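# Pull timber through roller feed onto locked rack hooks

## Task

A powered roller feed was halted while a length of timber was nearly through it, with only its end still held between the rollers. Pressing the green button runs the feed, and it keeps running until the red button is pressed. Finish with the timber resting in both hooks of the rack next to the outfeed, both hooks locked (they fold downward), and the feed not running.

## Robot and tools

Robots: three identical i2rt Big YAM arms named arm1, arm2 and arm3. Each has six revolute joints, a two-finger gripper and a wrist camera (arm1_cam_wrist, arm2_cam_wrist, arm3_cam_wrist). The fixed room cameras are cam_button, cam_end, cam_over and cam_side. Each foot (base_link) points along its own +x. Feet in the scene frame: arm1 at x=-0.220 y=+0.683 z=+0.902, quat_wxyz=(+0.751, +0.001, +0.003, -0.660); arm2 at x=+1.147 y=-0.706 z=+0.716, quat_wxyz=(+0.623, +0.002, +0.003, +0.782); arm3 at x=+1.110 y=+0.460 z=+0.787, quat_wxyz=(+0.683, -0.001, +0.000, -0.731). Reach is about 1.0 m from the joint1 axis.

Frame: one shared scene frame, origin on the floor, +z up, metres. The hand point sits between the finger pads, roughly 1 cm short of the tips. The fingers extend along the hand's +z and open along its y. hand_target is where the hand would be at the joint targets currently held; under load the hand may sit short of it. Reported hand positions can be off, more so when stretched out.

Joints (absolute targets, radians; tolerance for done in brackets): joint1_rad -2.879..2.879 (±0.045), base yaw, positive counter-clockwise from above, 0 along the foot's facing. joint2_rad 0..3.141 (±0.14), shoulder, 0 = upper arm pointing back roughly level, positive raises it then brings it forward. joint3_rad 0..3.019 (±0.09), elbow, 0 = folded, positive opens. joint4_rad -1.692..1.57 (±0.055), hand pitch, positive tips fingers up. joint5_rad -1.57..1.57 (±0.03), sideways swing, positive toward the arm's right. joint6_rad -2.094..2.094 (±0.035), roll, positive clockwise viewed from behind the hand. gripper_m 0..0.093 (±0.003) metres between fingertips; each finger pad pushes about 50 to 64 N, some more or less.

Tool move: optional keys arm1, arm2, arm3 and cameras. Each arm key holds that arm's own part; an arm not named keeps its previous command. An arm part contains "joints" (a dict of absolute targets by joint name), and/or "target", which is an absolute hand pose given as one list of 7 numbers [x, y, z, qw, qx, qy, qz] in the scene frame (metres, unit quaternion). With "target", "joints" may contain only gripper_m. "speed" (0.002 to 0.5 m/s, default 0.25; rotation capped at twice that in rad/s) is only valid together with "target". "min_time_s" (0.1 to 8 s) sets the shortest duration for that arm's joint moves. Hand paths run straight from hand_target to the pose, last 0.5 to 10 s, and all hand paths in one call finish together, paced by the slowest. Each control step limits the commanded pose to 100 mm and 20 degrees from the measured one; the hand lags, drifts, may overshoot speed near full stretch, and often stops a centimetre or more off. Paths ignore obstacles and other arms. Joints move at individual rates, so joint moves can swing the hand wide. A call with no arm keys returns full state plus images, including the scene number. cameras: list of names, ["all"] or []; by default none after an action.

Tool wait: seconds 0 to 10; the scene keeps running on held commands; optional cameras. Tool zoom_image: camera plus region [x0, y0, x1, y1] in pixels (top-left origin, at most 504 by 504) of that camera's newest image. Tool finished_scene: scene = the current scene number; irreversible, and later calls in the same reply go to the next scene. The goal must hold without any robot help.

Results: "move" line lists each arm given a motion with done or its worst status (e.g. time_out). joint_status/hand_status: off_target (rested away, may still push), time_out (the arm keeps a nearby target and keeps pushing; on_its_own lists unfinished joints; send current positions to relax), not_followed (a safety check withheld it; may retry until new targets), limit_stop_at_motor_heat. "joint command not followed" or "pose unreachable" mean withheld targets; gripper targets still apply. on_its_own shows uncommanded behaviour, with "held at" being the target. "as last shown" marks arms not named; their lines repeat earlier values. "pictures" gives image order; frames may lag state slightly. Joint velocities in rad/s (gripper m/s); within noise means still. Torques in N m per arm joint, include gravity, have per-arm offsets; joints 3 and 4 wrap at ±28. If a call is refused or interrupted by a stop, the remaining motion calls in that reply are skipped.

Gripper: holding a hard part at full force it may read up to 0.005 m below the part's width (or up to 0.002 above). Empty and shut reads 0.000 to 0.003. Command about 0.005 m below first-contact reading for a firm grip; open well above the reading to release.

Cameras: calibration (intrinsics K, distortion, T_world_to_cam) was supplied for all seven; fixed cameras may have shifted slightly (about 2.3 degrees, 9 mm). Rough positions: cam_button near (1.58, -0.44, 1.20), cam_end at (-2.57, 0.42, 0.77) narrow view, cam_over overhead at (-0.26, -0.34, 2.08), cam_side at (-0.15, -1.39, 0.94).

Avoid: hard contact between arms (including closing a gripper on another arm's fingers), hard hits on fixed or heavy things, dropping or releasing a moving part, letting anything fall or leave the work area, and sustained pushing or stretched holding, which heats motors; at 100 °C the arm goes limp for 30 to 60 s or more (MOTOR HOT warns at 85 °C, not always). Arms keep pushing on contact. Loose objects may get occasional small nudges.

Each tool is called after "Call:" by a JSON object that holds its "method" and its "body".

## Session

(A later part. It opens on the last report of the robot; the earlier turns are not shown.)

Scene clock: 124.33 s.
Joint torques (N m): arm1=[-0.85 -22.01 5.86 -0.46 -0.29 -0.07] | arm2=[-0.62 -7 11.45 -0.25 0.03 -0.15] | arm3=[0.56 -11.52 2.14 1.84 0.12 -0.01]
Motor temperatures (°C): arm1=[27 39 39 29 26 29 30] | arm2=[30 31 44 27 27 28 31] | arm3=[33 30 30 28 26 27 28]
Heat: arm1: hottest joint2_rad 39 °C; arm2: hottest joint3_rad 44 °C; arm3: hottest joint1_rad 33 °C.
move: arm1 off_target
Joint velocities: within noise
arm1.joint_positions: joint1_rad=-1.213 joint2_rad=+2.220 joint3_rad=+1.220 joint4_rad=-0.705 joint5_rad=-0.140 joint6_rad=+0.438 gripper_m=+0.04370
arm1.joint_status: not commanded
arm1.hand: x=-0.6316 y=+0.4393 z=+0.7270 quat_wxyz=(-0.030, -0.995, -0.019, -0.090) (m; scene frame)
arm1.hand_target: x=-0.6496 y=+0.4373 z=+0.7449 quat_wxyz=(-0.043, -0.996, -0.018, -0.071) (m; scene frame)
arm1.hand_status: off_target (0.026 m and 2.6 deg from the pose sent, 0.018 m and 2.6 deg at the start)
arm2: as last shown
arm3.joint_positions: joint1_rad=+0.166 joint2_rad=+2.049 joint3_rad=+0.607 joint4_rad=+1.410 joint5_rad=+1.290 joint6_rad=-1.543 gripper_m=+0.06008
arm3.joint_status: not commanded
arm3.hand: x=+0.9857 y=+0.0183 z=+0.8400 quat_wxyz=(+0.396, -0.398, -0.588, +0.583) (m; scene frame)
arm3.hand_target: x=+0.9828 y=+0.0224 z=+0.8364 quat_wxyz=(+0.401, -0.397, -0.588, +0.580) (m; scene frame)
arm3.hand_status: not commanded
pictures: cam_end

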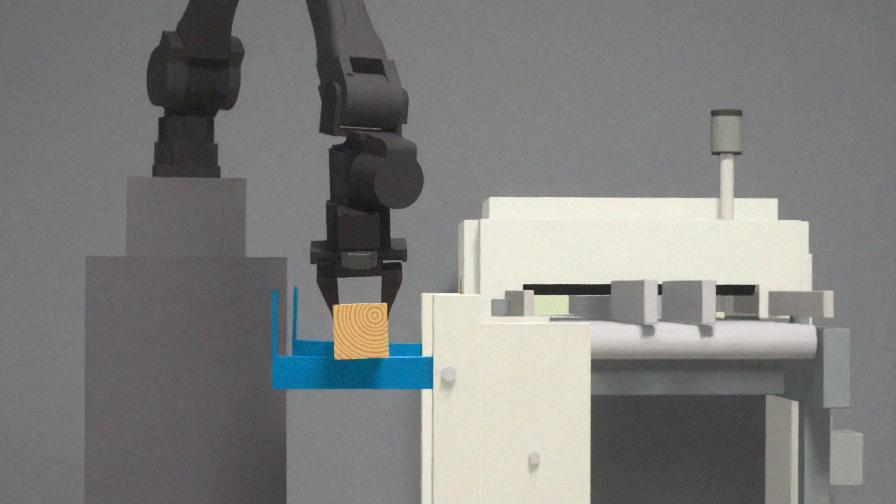

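Call:
{"method": "move", "body": {"arm1": {"target": [-0.65, 0.437, 0.725, 0.043, 0.996, 0.018, 0.071], "speed": 0.03}, "cameras": ["cam_end", "cam_side"]}}

Call:
{"method": "zoom_image", "body": {"camera": "cam_end", "region": [240, 180, 540, 410]}}

Call:
{"method": "zoom_image", "body": {"camera": "cam_side", "region": [0, 260, 320, 420]}}

Scene clock: 125.90 s.
Joint torques (N m): arm1=[-0.26 -18.73 6.42 0.02 -0.32 -0.07] | arm2=[-0.67 -7 11.44 -0.25 0.03 -0.14] | arm3=[0.56 -11.52 2.14 1.84 0.12 0]
Motor temperatures (°C): arm1=[27 40 39 29 26 29 30] | arm2=[30 31 44 27 27 28 31] | arm3=[33 30 30 28 26 27 28]
Heat: arm1: hottest joint2_rad 40 °C; arm2: hottest joint3_rad 44 °C; arm3: hottest joint1_rad 33 °C.
move: arm1 off_target
Joint velocities: within noise
arm1.joint_positions: joint1_rad=-1.213 joint2_rad=+2.230 joint3_rad=+1.220 joint4_rad=-0.683 joint5_rad=-0.140 joint6_rad=+0.438 gripper_m=+0.04370
arm1.joint_status: not commanded
arm1.hand: x=-0.6335 y=+0.4385 z=+0.7214 quat_wxyz=(-0.032, -0.996, -0.019, -0.085) (m; scene frame)
arm1.hand_target: x=-0.6497 y=+0.4374 z=+0.7252 quat_wxyz=(-0.043, -0.996, -0.018, -0.071) (m; scene frame)
arm1.hand_status: off_target (0.017 m and 2.0 deg from the pose sent, 0.019 m and 2.6 deg at the start)
arm2, arm3: as last shown
pictures: cam_end, cam_side

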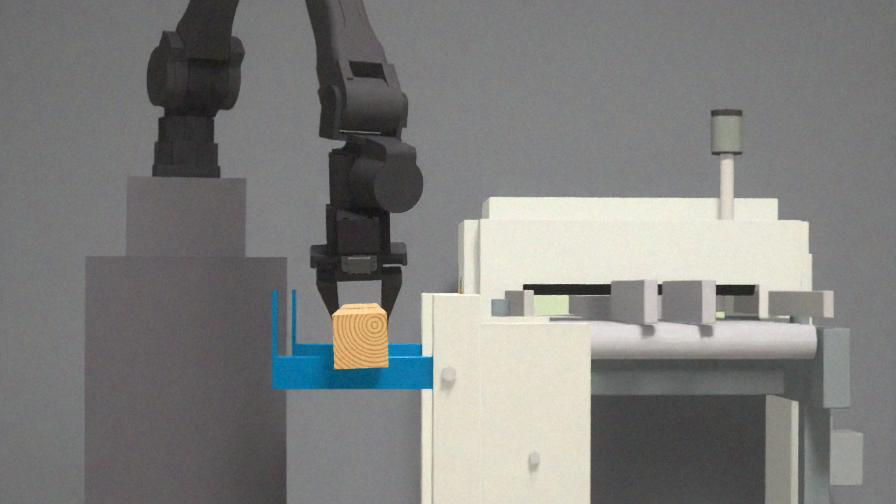

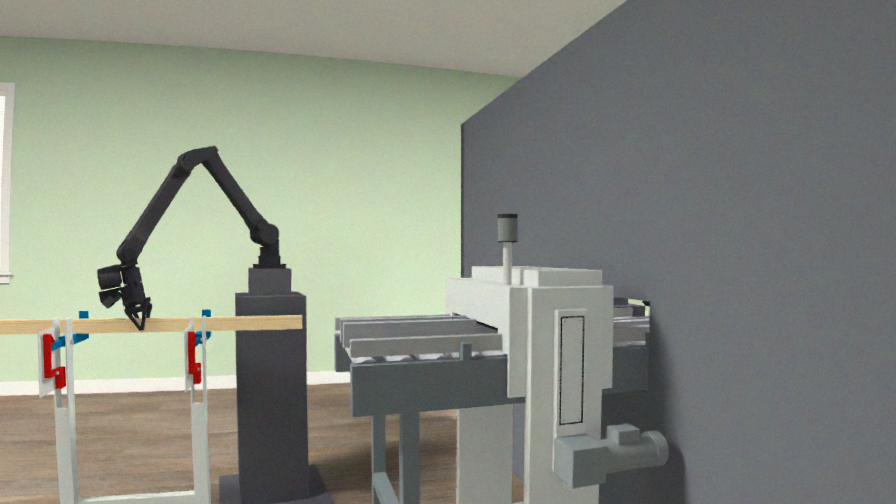

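Scaled by 1.680 from the camera's 896x504 image, which has a finer 1280x720 frame.

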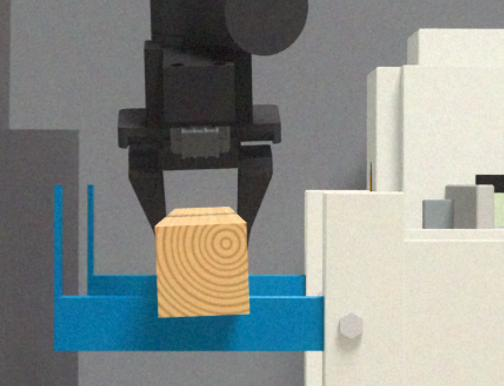

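Scaled by 1.575 from the camera's 896x504 image, which has a finer 1280x720 frame.

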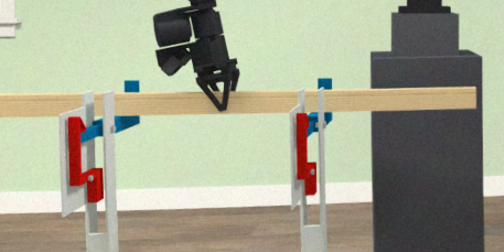

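Call:
{"method": "move", "body": {"arm1": {"target": [-0.65, 0.437, 0.705, 0.043, 0.996, 0.018, 0.071], "speed": 0.03}, "cameras": ["cam_end", "cam_side"]}}

Call:
{"method": "zoom_image", "body": {"camera": "cam_end", "region": [240, 180, 540, 410]}}

Call:
{"method": "zoom_image", "body": {"camera": "cam_side", "region": [0, 260, 320, 420]}}

Scene clock: 127.87 s.
Joint torques (N m): arm1=[-0.97 -16.85 7.23 1.18 -0.32 -0.13] | arm2=[-0.73 -7.06 11.45 -0.25 0.03 -0.14] | arm3=[0.56 -11.52 2.14 1.83 0.12 -0.01]
Motor temperatures (°C): arm1=[27 39 39 29 26 29 30] | arm2=[30 31 44 27 27 28 31] | arm3=[33 30 30 28 26 27 28]
Heat: arm1: hottest joint2_rad 39 °C; arm2: hottest joint3_rad 44 °C; arm3: hottest joint1_rad 33 °C.
move: arm1 off_target
Joint velocities: within noise
arm1.joint_positions: joint1_rad=-1.213 joint2_rad=+2.232 joint3_rad=+1.220 joint4_rad=-0.682 joint5_rad=-0.140 joint6_rad=+0.438 gripper_m=+0.04370
arm1.joint_status: not commanded
arm1.hand: x=-0.6334 y=+0.4386 z=+0.7205 quat_wxyz=(-0.032, -0.996, -0.019, -0.085) (m; scene frame)
arm1.hand_target: x=-0.6492 y=+0.4376 z=+0.7060 quat_wxyz=(-0.043, -0.996, -0.018, -0.071) (m; scene frame)
arm1.hand_status: off_target (0.023 m and 2.0 deg from the pose sent, 0.023 m and 2.0 deg at the start)
arm2, arm3: as last shown
pictures: cam_end, cam_side

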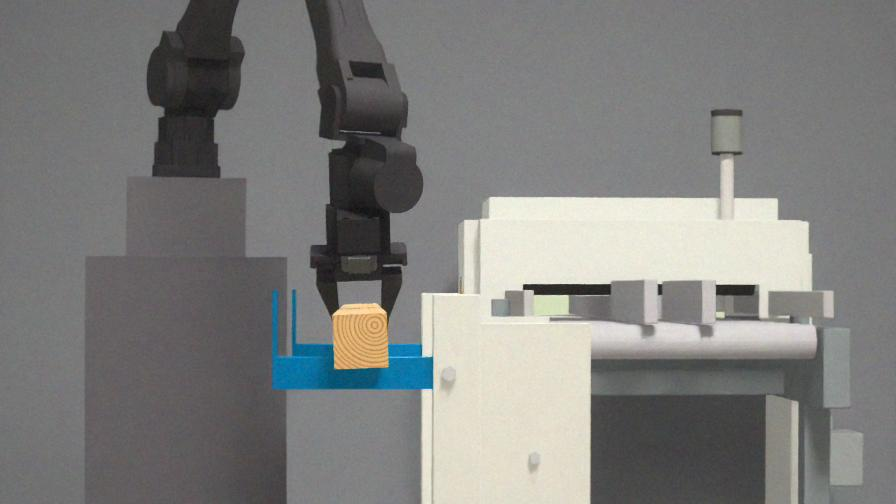

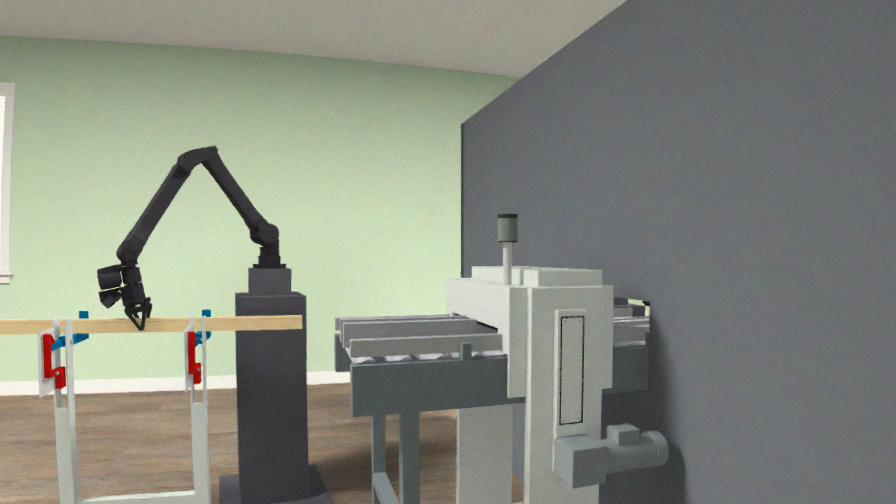

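Scaled by 1.680 from the camera's 896x504 image, which has a finer 1280x720 frame.

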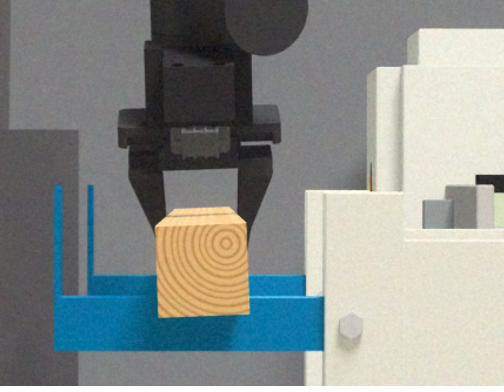

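Scaled by 1.575 from the camera's 896x504 image, which has a finer 1280x720 frame.

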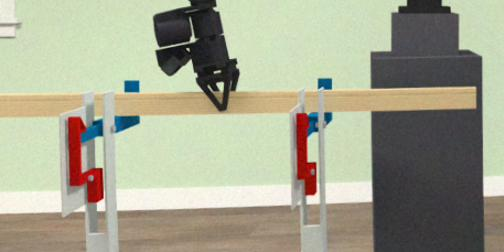

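Call:
{"method": "move", "body": {"arm1": {"target": [-0.638, 0.4385, 0.721, 0.032, 0.996, 0.018, 0.08], "speed": 0.05}}}

Call:
{"method": "move", "body": {"arm1": {"joints": {"gripper_m": 0.064}}, "cameras": ["cam_end", "arm1_cam_wrist"]}}

Call:
{"method": "zoom_image", "body": {"camera": "cam_end", "region": [240, 180, 540, 410]}}

Scene clock: 129.37 s.
Joint torques (N m): arm1=[0.38 -18.67 5.24 -0.34 0.11 0.02] | arm2=[-0.62 -7.06 11.45 -0.25 0.03 -0.15] | arm3=[0.62 -11.52 2.15 1.84 0.12 -0.01]
Motor temperatures (°C): arm1=[27 39 39 29 26 29 30] | arm2=[30 31 45 27 27 28 31] | arm3=[33 30 30 28 26 27 28]
Heat: arm1: hottest joint2_rad 39 °C; arm2: hottest joint3_rad 45 °C; arm3: hottest joint1_rad 33 °C.
move: arm1 done
Joint velocities: within noise
arm1.joint_positions: joint1_rad=-1.213 joint2_rad=+2.232 joint3_rad=+1.220 joint4_rad=-0.683 joint5_rad=-0.140 joint6_rad=+0.438 gripper_m=+0.04370
arm1.joint_status: not commanded
arm1.hand: x=-0.6331 y=+0.4389 z=+0.7205 quat_wxyz=(-0.031, -0.996, -0.019, -0.085) (m; scene frame)
arm1.hand_target: x=-0.6379 y=+0.4386 z=+0.7210 quat_wxyz=(-0.032, -0.996, -0.018, -0.080) (m; scene frame)
arm1.hand_status: done (0.005 m and 0.6 deg from the pose sent, 0.005 m and 0.6 deg at the start)
arm2.joint_positions: joint1_rad=+0.216 joint2_rad=+1.184 joint3_rad=+0.933 joint4_rad=-1.366 joint5_rad=+0.009 joint6_rad=-0.168 gripper_m=+0.00121
arm2.joint_status: not commanded
arm2.hand: x=+1.0222 y=-0.4333 z=+0.8804 quat_wxyz=(+0.013, +0.886, -0.462, +0.018) (m; scene frame)
arm2.hand_target: x=+1.0203 y=-0.4206 z=+0.8998 quat_wxyz=(+0.000, +0.887, -0.462, +0.000) (m; scene frame)
arm2.hand_status: not commanded
arm3: as last shown
pictures: none

Scene clock: 129.97 s.
Joint torques (N m): arm1=[0.38 -19.31 5.14 -0.03 0.02 0.02] | arm2=[-0.67 -7 11.43 -0.24 0.03 -0.15] | arm3=[0.56 -11.46 2.14 1.83 0.11 0]
Motor temperatures (°C): arm1=[27 39 39 29 26 29 30] | arm2=[30 31 45 27 27 28 31] | arm3=[33 30 30 28 26 27 28]
Heat: arm1: hottest joint2_rad 39 °C; arm2: hottest joint3_rad 45 °C; arm3: hottest joint1_rad 33 °C.
move: arm1 done
Joint velocities: within noise
arm1.joint_positions: joint1_rad=-1.213 joint2_rad=+2.232 joint3_rad=+1.220 joint4_rad=-0.683 joint5_rad=-0.139 joint6_rad=+0.438 gripper_m=+0.06385
arm1.joint_status: all done
arm1.hand: x=-0.6332 y=+0.4390 z=+0.7205 quat_wxyz=(-0.031, -0.996, -0.019, -0.085) (m; scene frame)
arm1.hand_target: x=-0.6379 y=+0.4386 z=+0.7210 quat_wxyz=(-0.032, -0.996, -0.018, -0.080) (m; scene frame)
arm1.hand_status: not commanded
arm2, arm3: as last shown
pictures: arm1_cam_wrist, cam_end
camera_calibration:
arm1_cam_wrist: T_world_to_cam=[[-0.0262551, 0.998273, -0.0525509, -0.41816], [0.707506, 0.0556944, 0.704509, -0.0778196], [0.706219, -0.0186831, -0.707747, 1.09332], [0, 0, 0, 1]] pos_world=[-0.728046, 0.442199, 0.806644]

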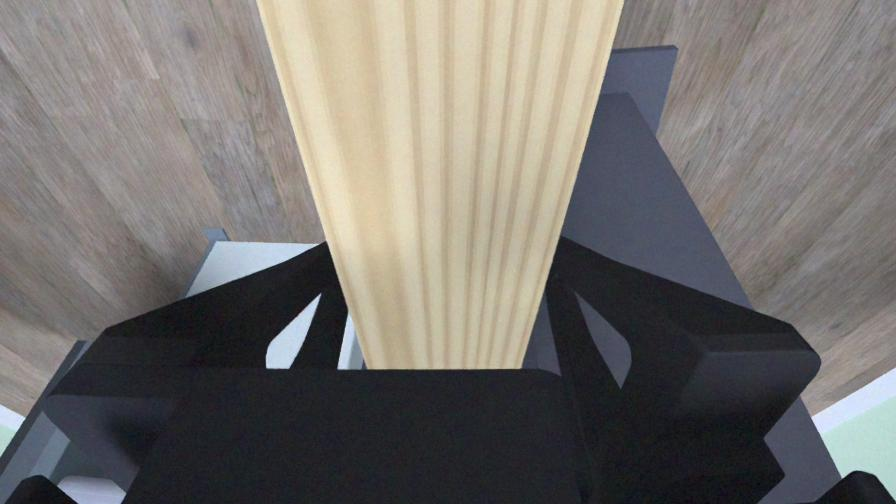

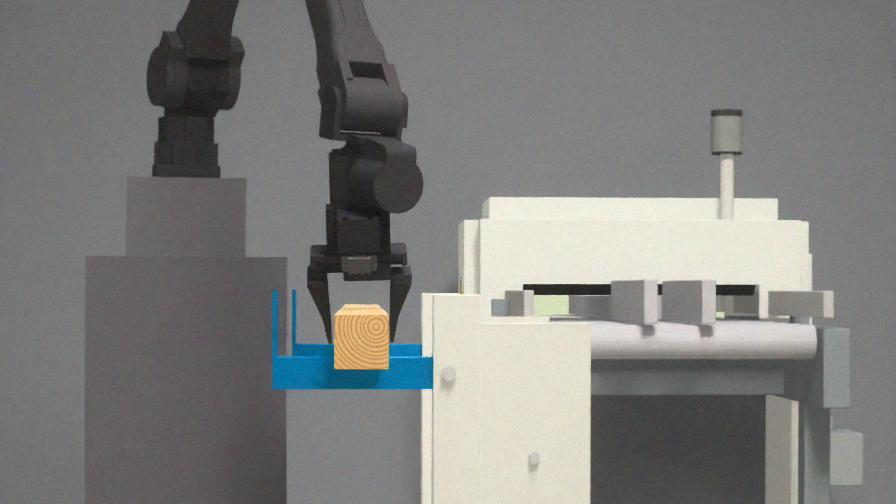

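Scaled by 1.680 from the camera's 896x504 image, which has a finer 1280x720 frame.

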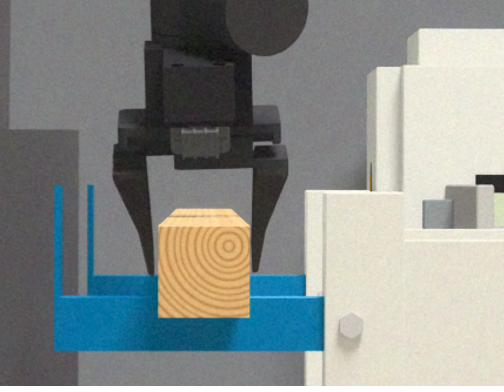

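Call:
{"method": "move", "body": {"arm1": {"target": [-0.638, 0.438, 0.83, 0.031, 0.996, 0.018, 0.083], "speed": 0.08}, "cameras": ["cam_end"]}}

Call:
{"method": "move", "body": {"arm1": {"target": [-0.62, 0.40, 0.97, 0.0, 1.0, 0.0, 0.0], "speed": 0.2}, "cameras": ["cam_end", "cam_side", "cam_over", "cam_button", "arm1_cam_wrist"]}}

Call:
{"method": "zoom_image", "body": {"camera": "cam_side", "region": [0, 260, 320, 420]}}

Call:
{"method": "zoom_image", "body": {"camera": "cam_end", "region": [240, 180, 540, 410]}}

Scene clock: 133.00 s.
Joint torques (N m): arm1=[-0.44 -19.66 6.38 -0.64 0.02 -0.05] | arm2=[-0.67 -7 11.44 -0.24 0.03 -0.15] | arm3=[0.56 -11.52 2.14 1.84 0.12 -0.01]
Motor temperatures (°C): arm1=[27 39 38 29 26 29 30] | arm2=[30 31 45 27 27 28 31] | arm3=[33 30 30 28 26 27 28]
Heat: arm1: hottest joint2_rad 39 °C; arm2: hottest joint3_rad 45 °C; arm3: hottest joint1_rad 33 °C.
move: arm1 done
Joint velocities: within noise
arm1.joint_positions: joint1_rad=-1.213 joint2_rad=+2.023 joint3_rad=+1.220 joint4_rad=-0.893 joint5_rad=-0.139 joint6_rad=+0.438 gripper_m=+0.06393
arm1.joint_status: not commanded
arm1.hand: x=-0.6356 y=+0.4368 z=+0.8237 quat_wxyz=(-0.031, -0.996, -0.019, -0.085) (m; scene frame)
arm1.hand_target: x=-0.6379 y=+0.4380 z=+0.8300 quat_wxyz=(-0.031, -0.996, -0.018, -0.083) (m; scene frame)
arm1.hand_status: done (0.007 m and 0.3 deg from the pose sent, 0.110 m and 0.3 deg at the start)
arm2, arm3: as last shown
pictures: cam_end

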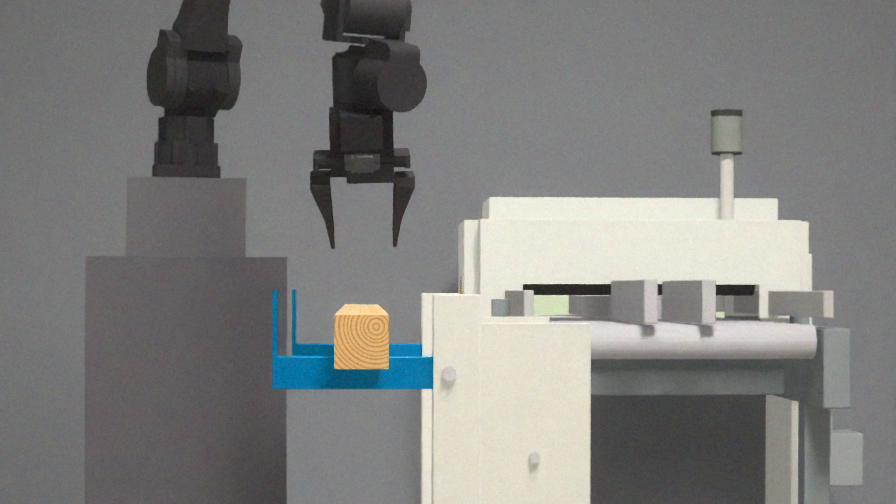

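Scene clock: 134.60 s.
Joint torques (N m): arm1=[1.08 -17.14 11.15 -0.62 0.12 0.11] | arm2=[-0.67 -6.95 11.44 -0.24 0.03 -0.15] | arm3=[0.62 -11.46 2.14 1.84 0.12 -0.01]
Motor temperatures (°C): arm1=[27 39 38 29 26 29 30] | arm2=[30 31 45 27 27 28 32] | arm3=[33 30 30 28 26 27 28]
Heat: arm1: hottest joint2_rad 39 °C; arm2: hottest joint3_rad 45 °C; arm3: hottest joint1_rad 33 °C.
move: arm1 off_target
Joint velocities: within noise
arm1.joint_positions: joint1_rad=-1.099 joint2_rad=+1.739 joint3_rad=+1.213 joint4_rad=-1.079 joint5_rad=-0.010 joint6_rad=+0.600 gripper_m=+0.06393
arm1.joint_status: not commanded
arm1.hand: x=-0.6099 y=+0.4134 z=+0.9543 quat_wxyz=(+0.008, -1.000, +0.000, -0.015) (m; scene frame)
arm1.hand_target: x=-0.6194 y=+0.4004 z=+0.9703 quat_wxyz=(+0.000, -1.000, +0.000, +0.000) (m; scene frame)
arm1.hand_status: off_target (0.023 m and 2.0 deg from the pose sent, 0.152 m and 10.6 deg at the start)
arm2, arm3: as last shown
pictures: arm1_cam_wrist, cam_button, cam_end, cam_over, cam_side
camera_calibration:
arm1_cam_wrist: T_world_to_cam=[[0.00839321, 0.99956, 0.02846, -0.436458], [0.799803, -0.0237934, 0.59979, -0.0685257], [0.600203, 0.0177283, -0.799651, 1.24987], [0, 0, 0, 1]] pos_world=[-0.691707, 0.412478, 1.05298]

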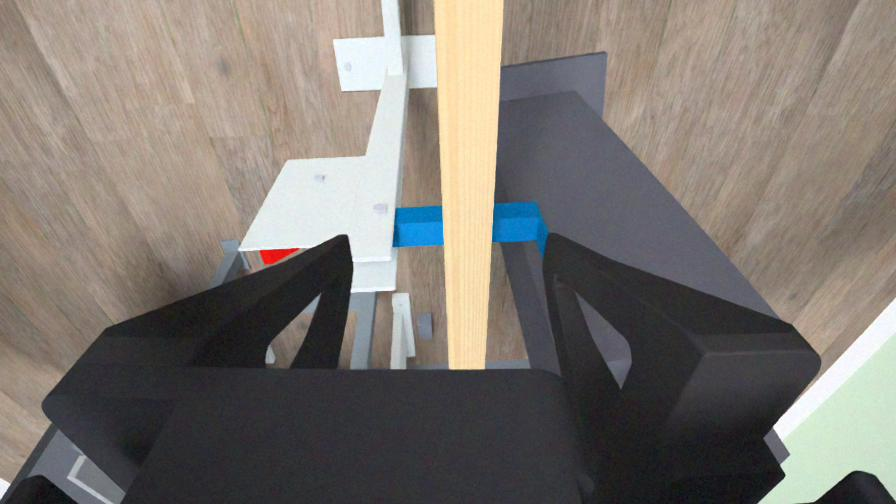

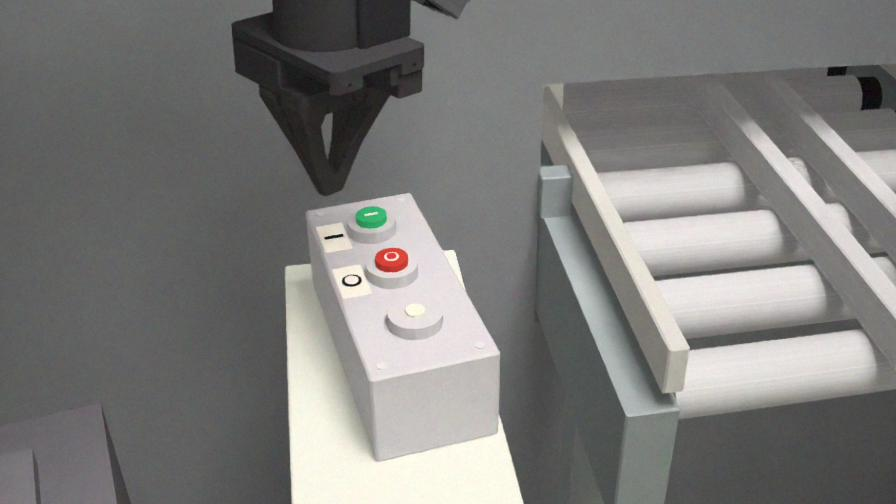

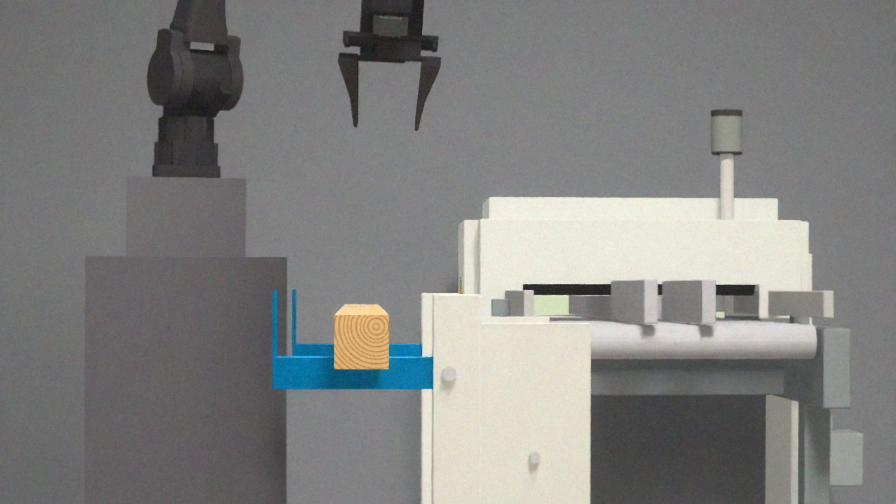

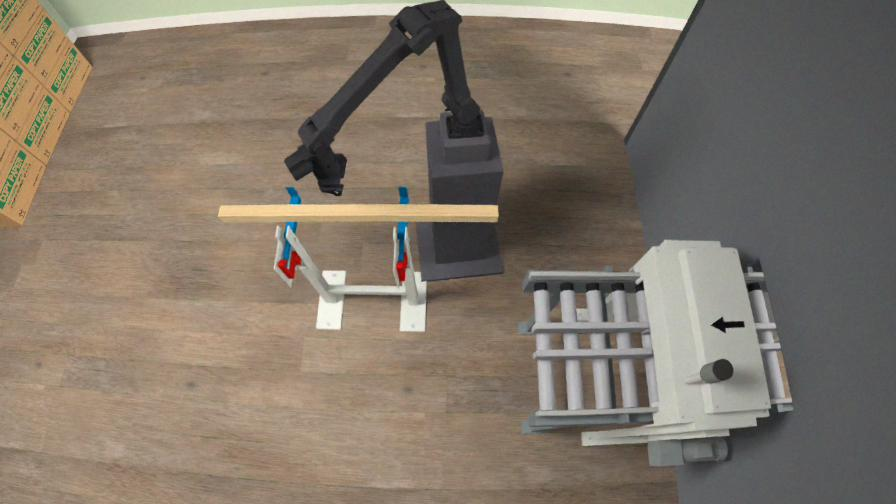

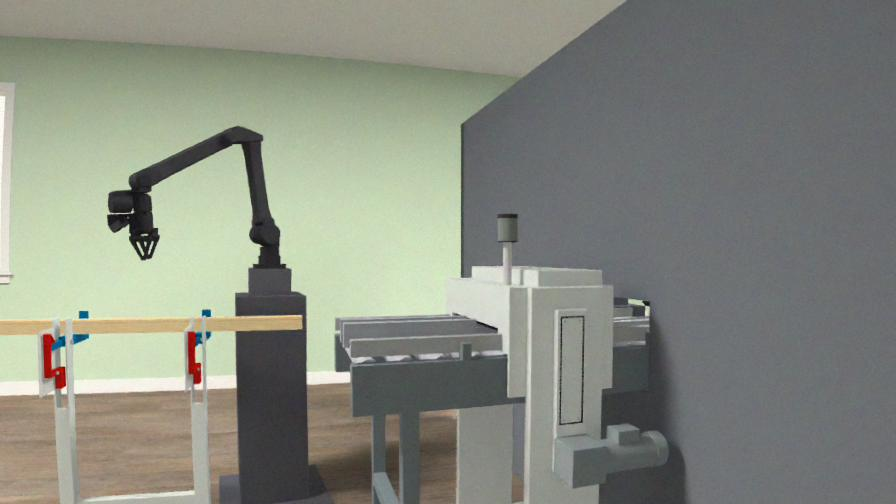

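Scaled by 1.575 from the camera's 896x504 image, which has a finer 1280x720 frame.

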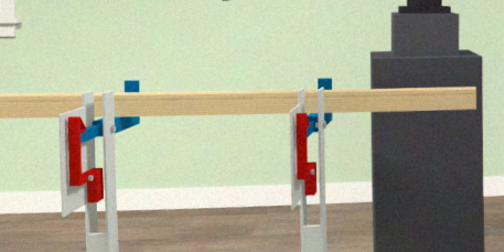

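Scaled by 1.680 from the camera's 896x504 image, which has a finer 1280x720 frame.

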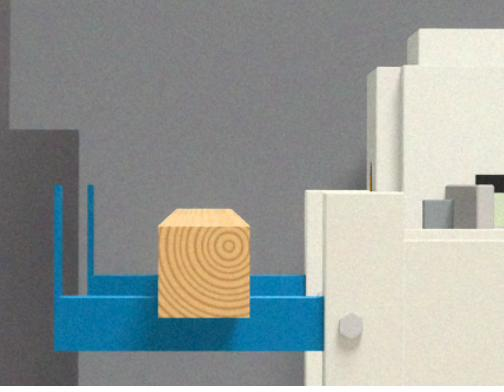

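Call:
{"method": "finished_scene", "body": {"scene": 2}}

The scene is finished: the task was done.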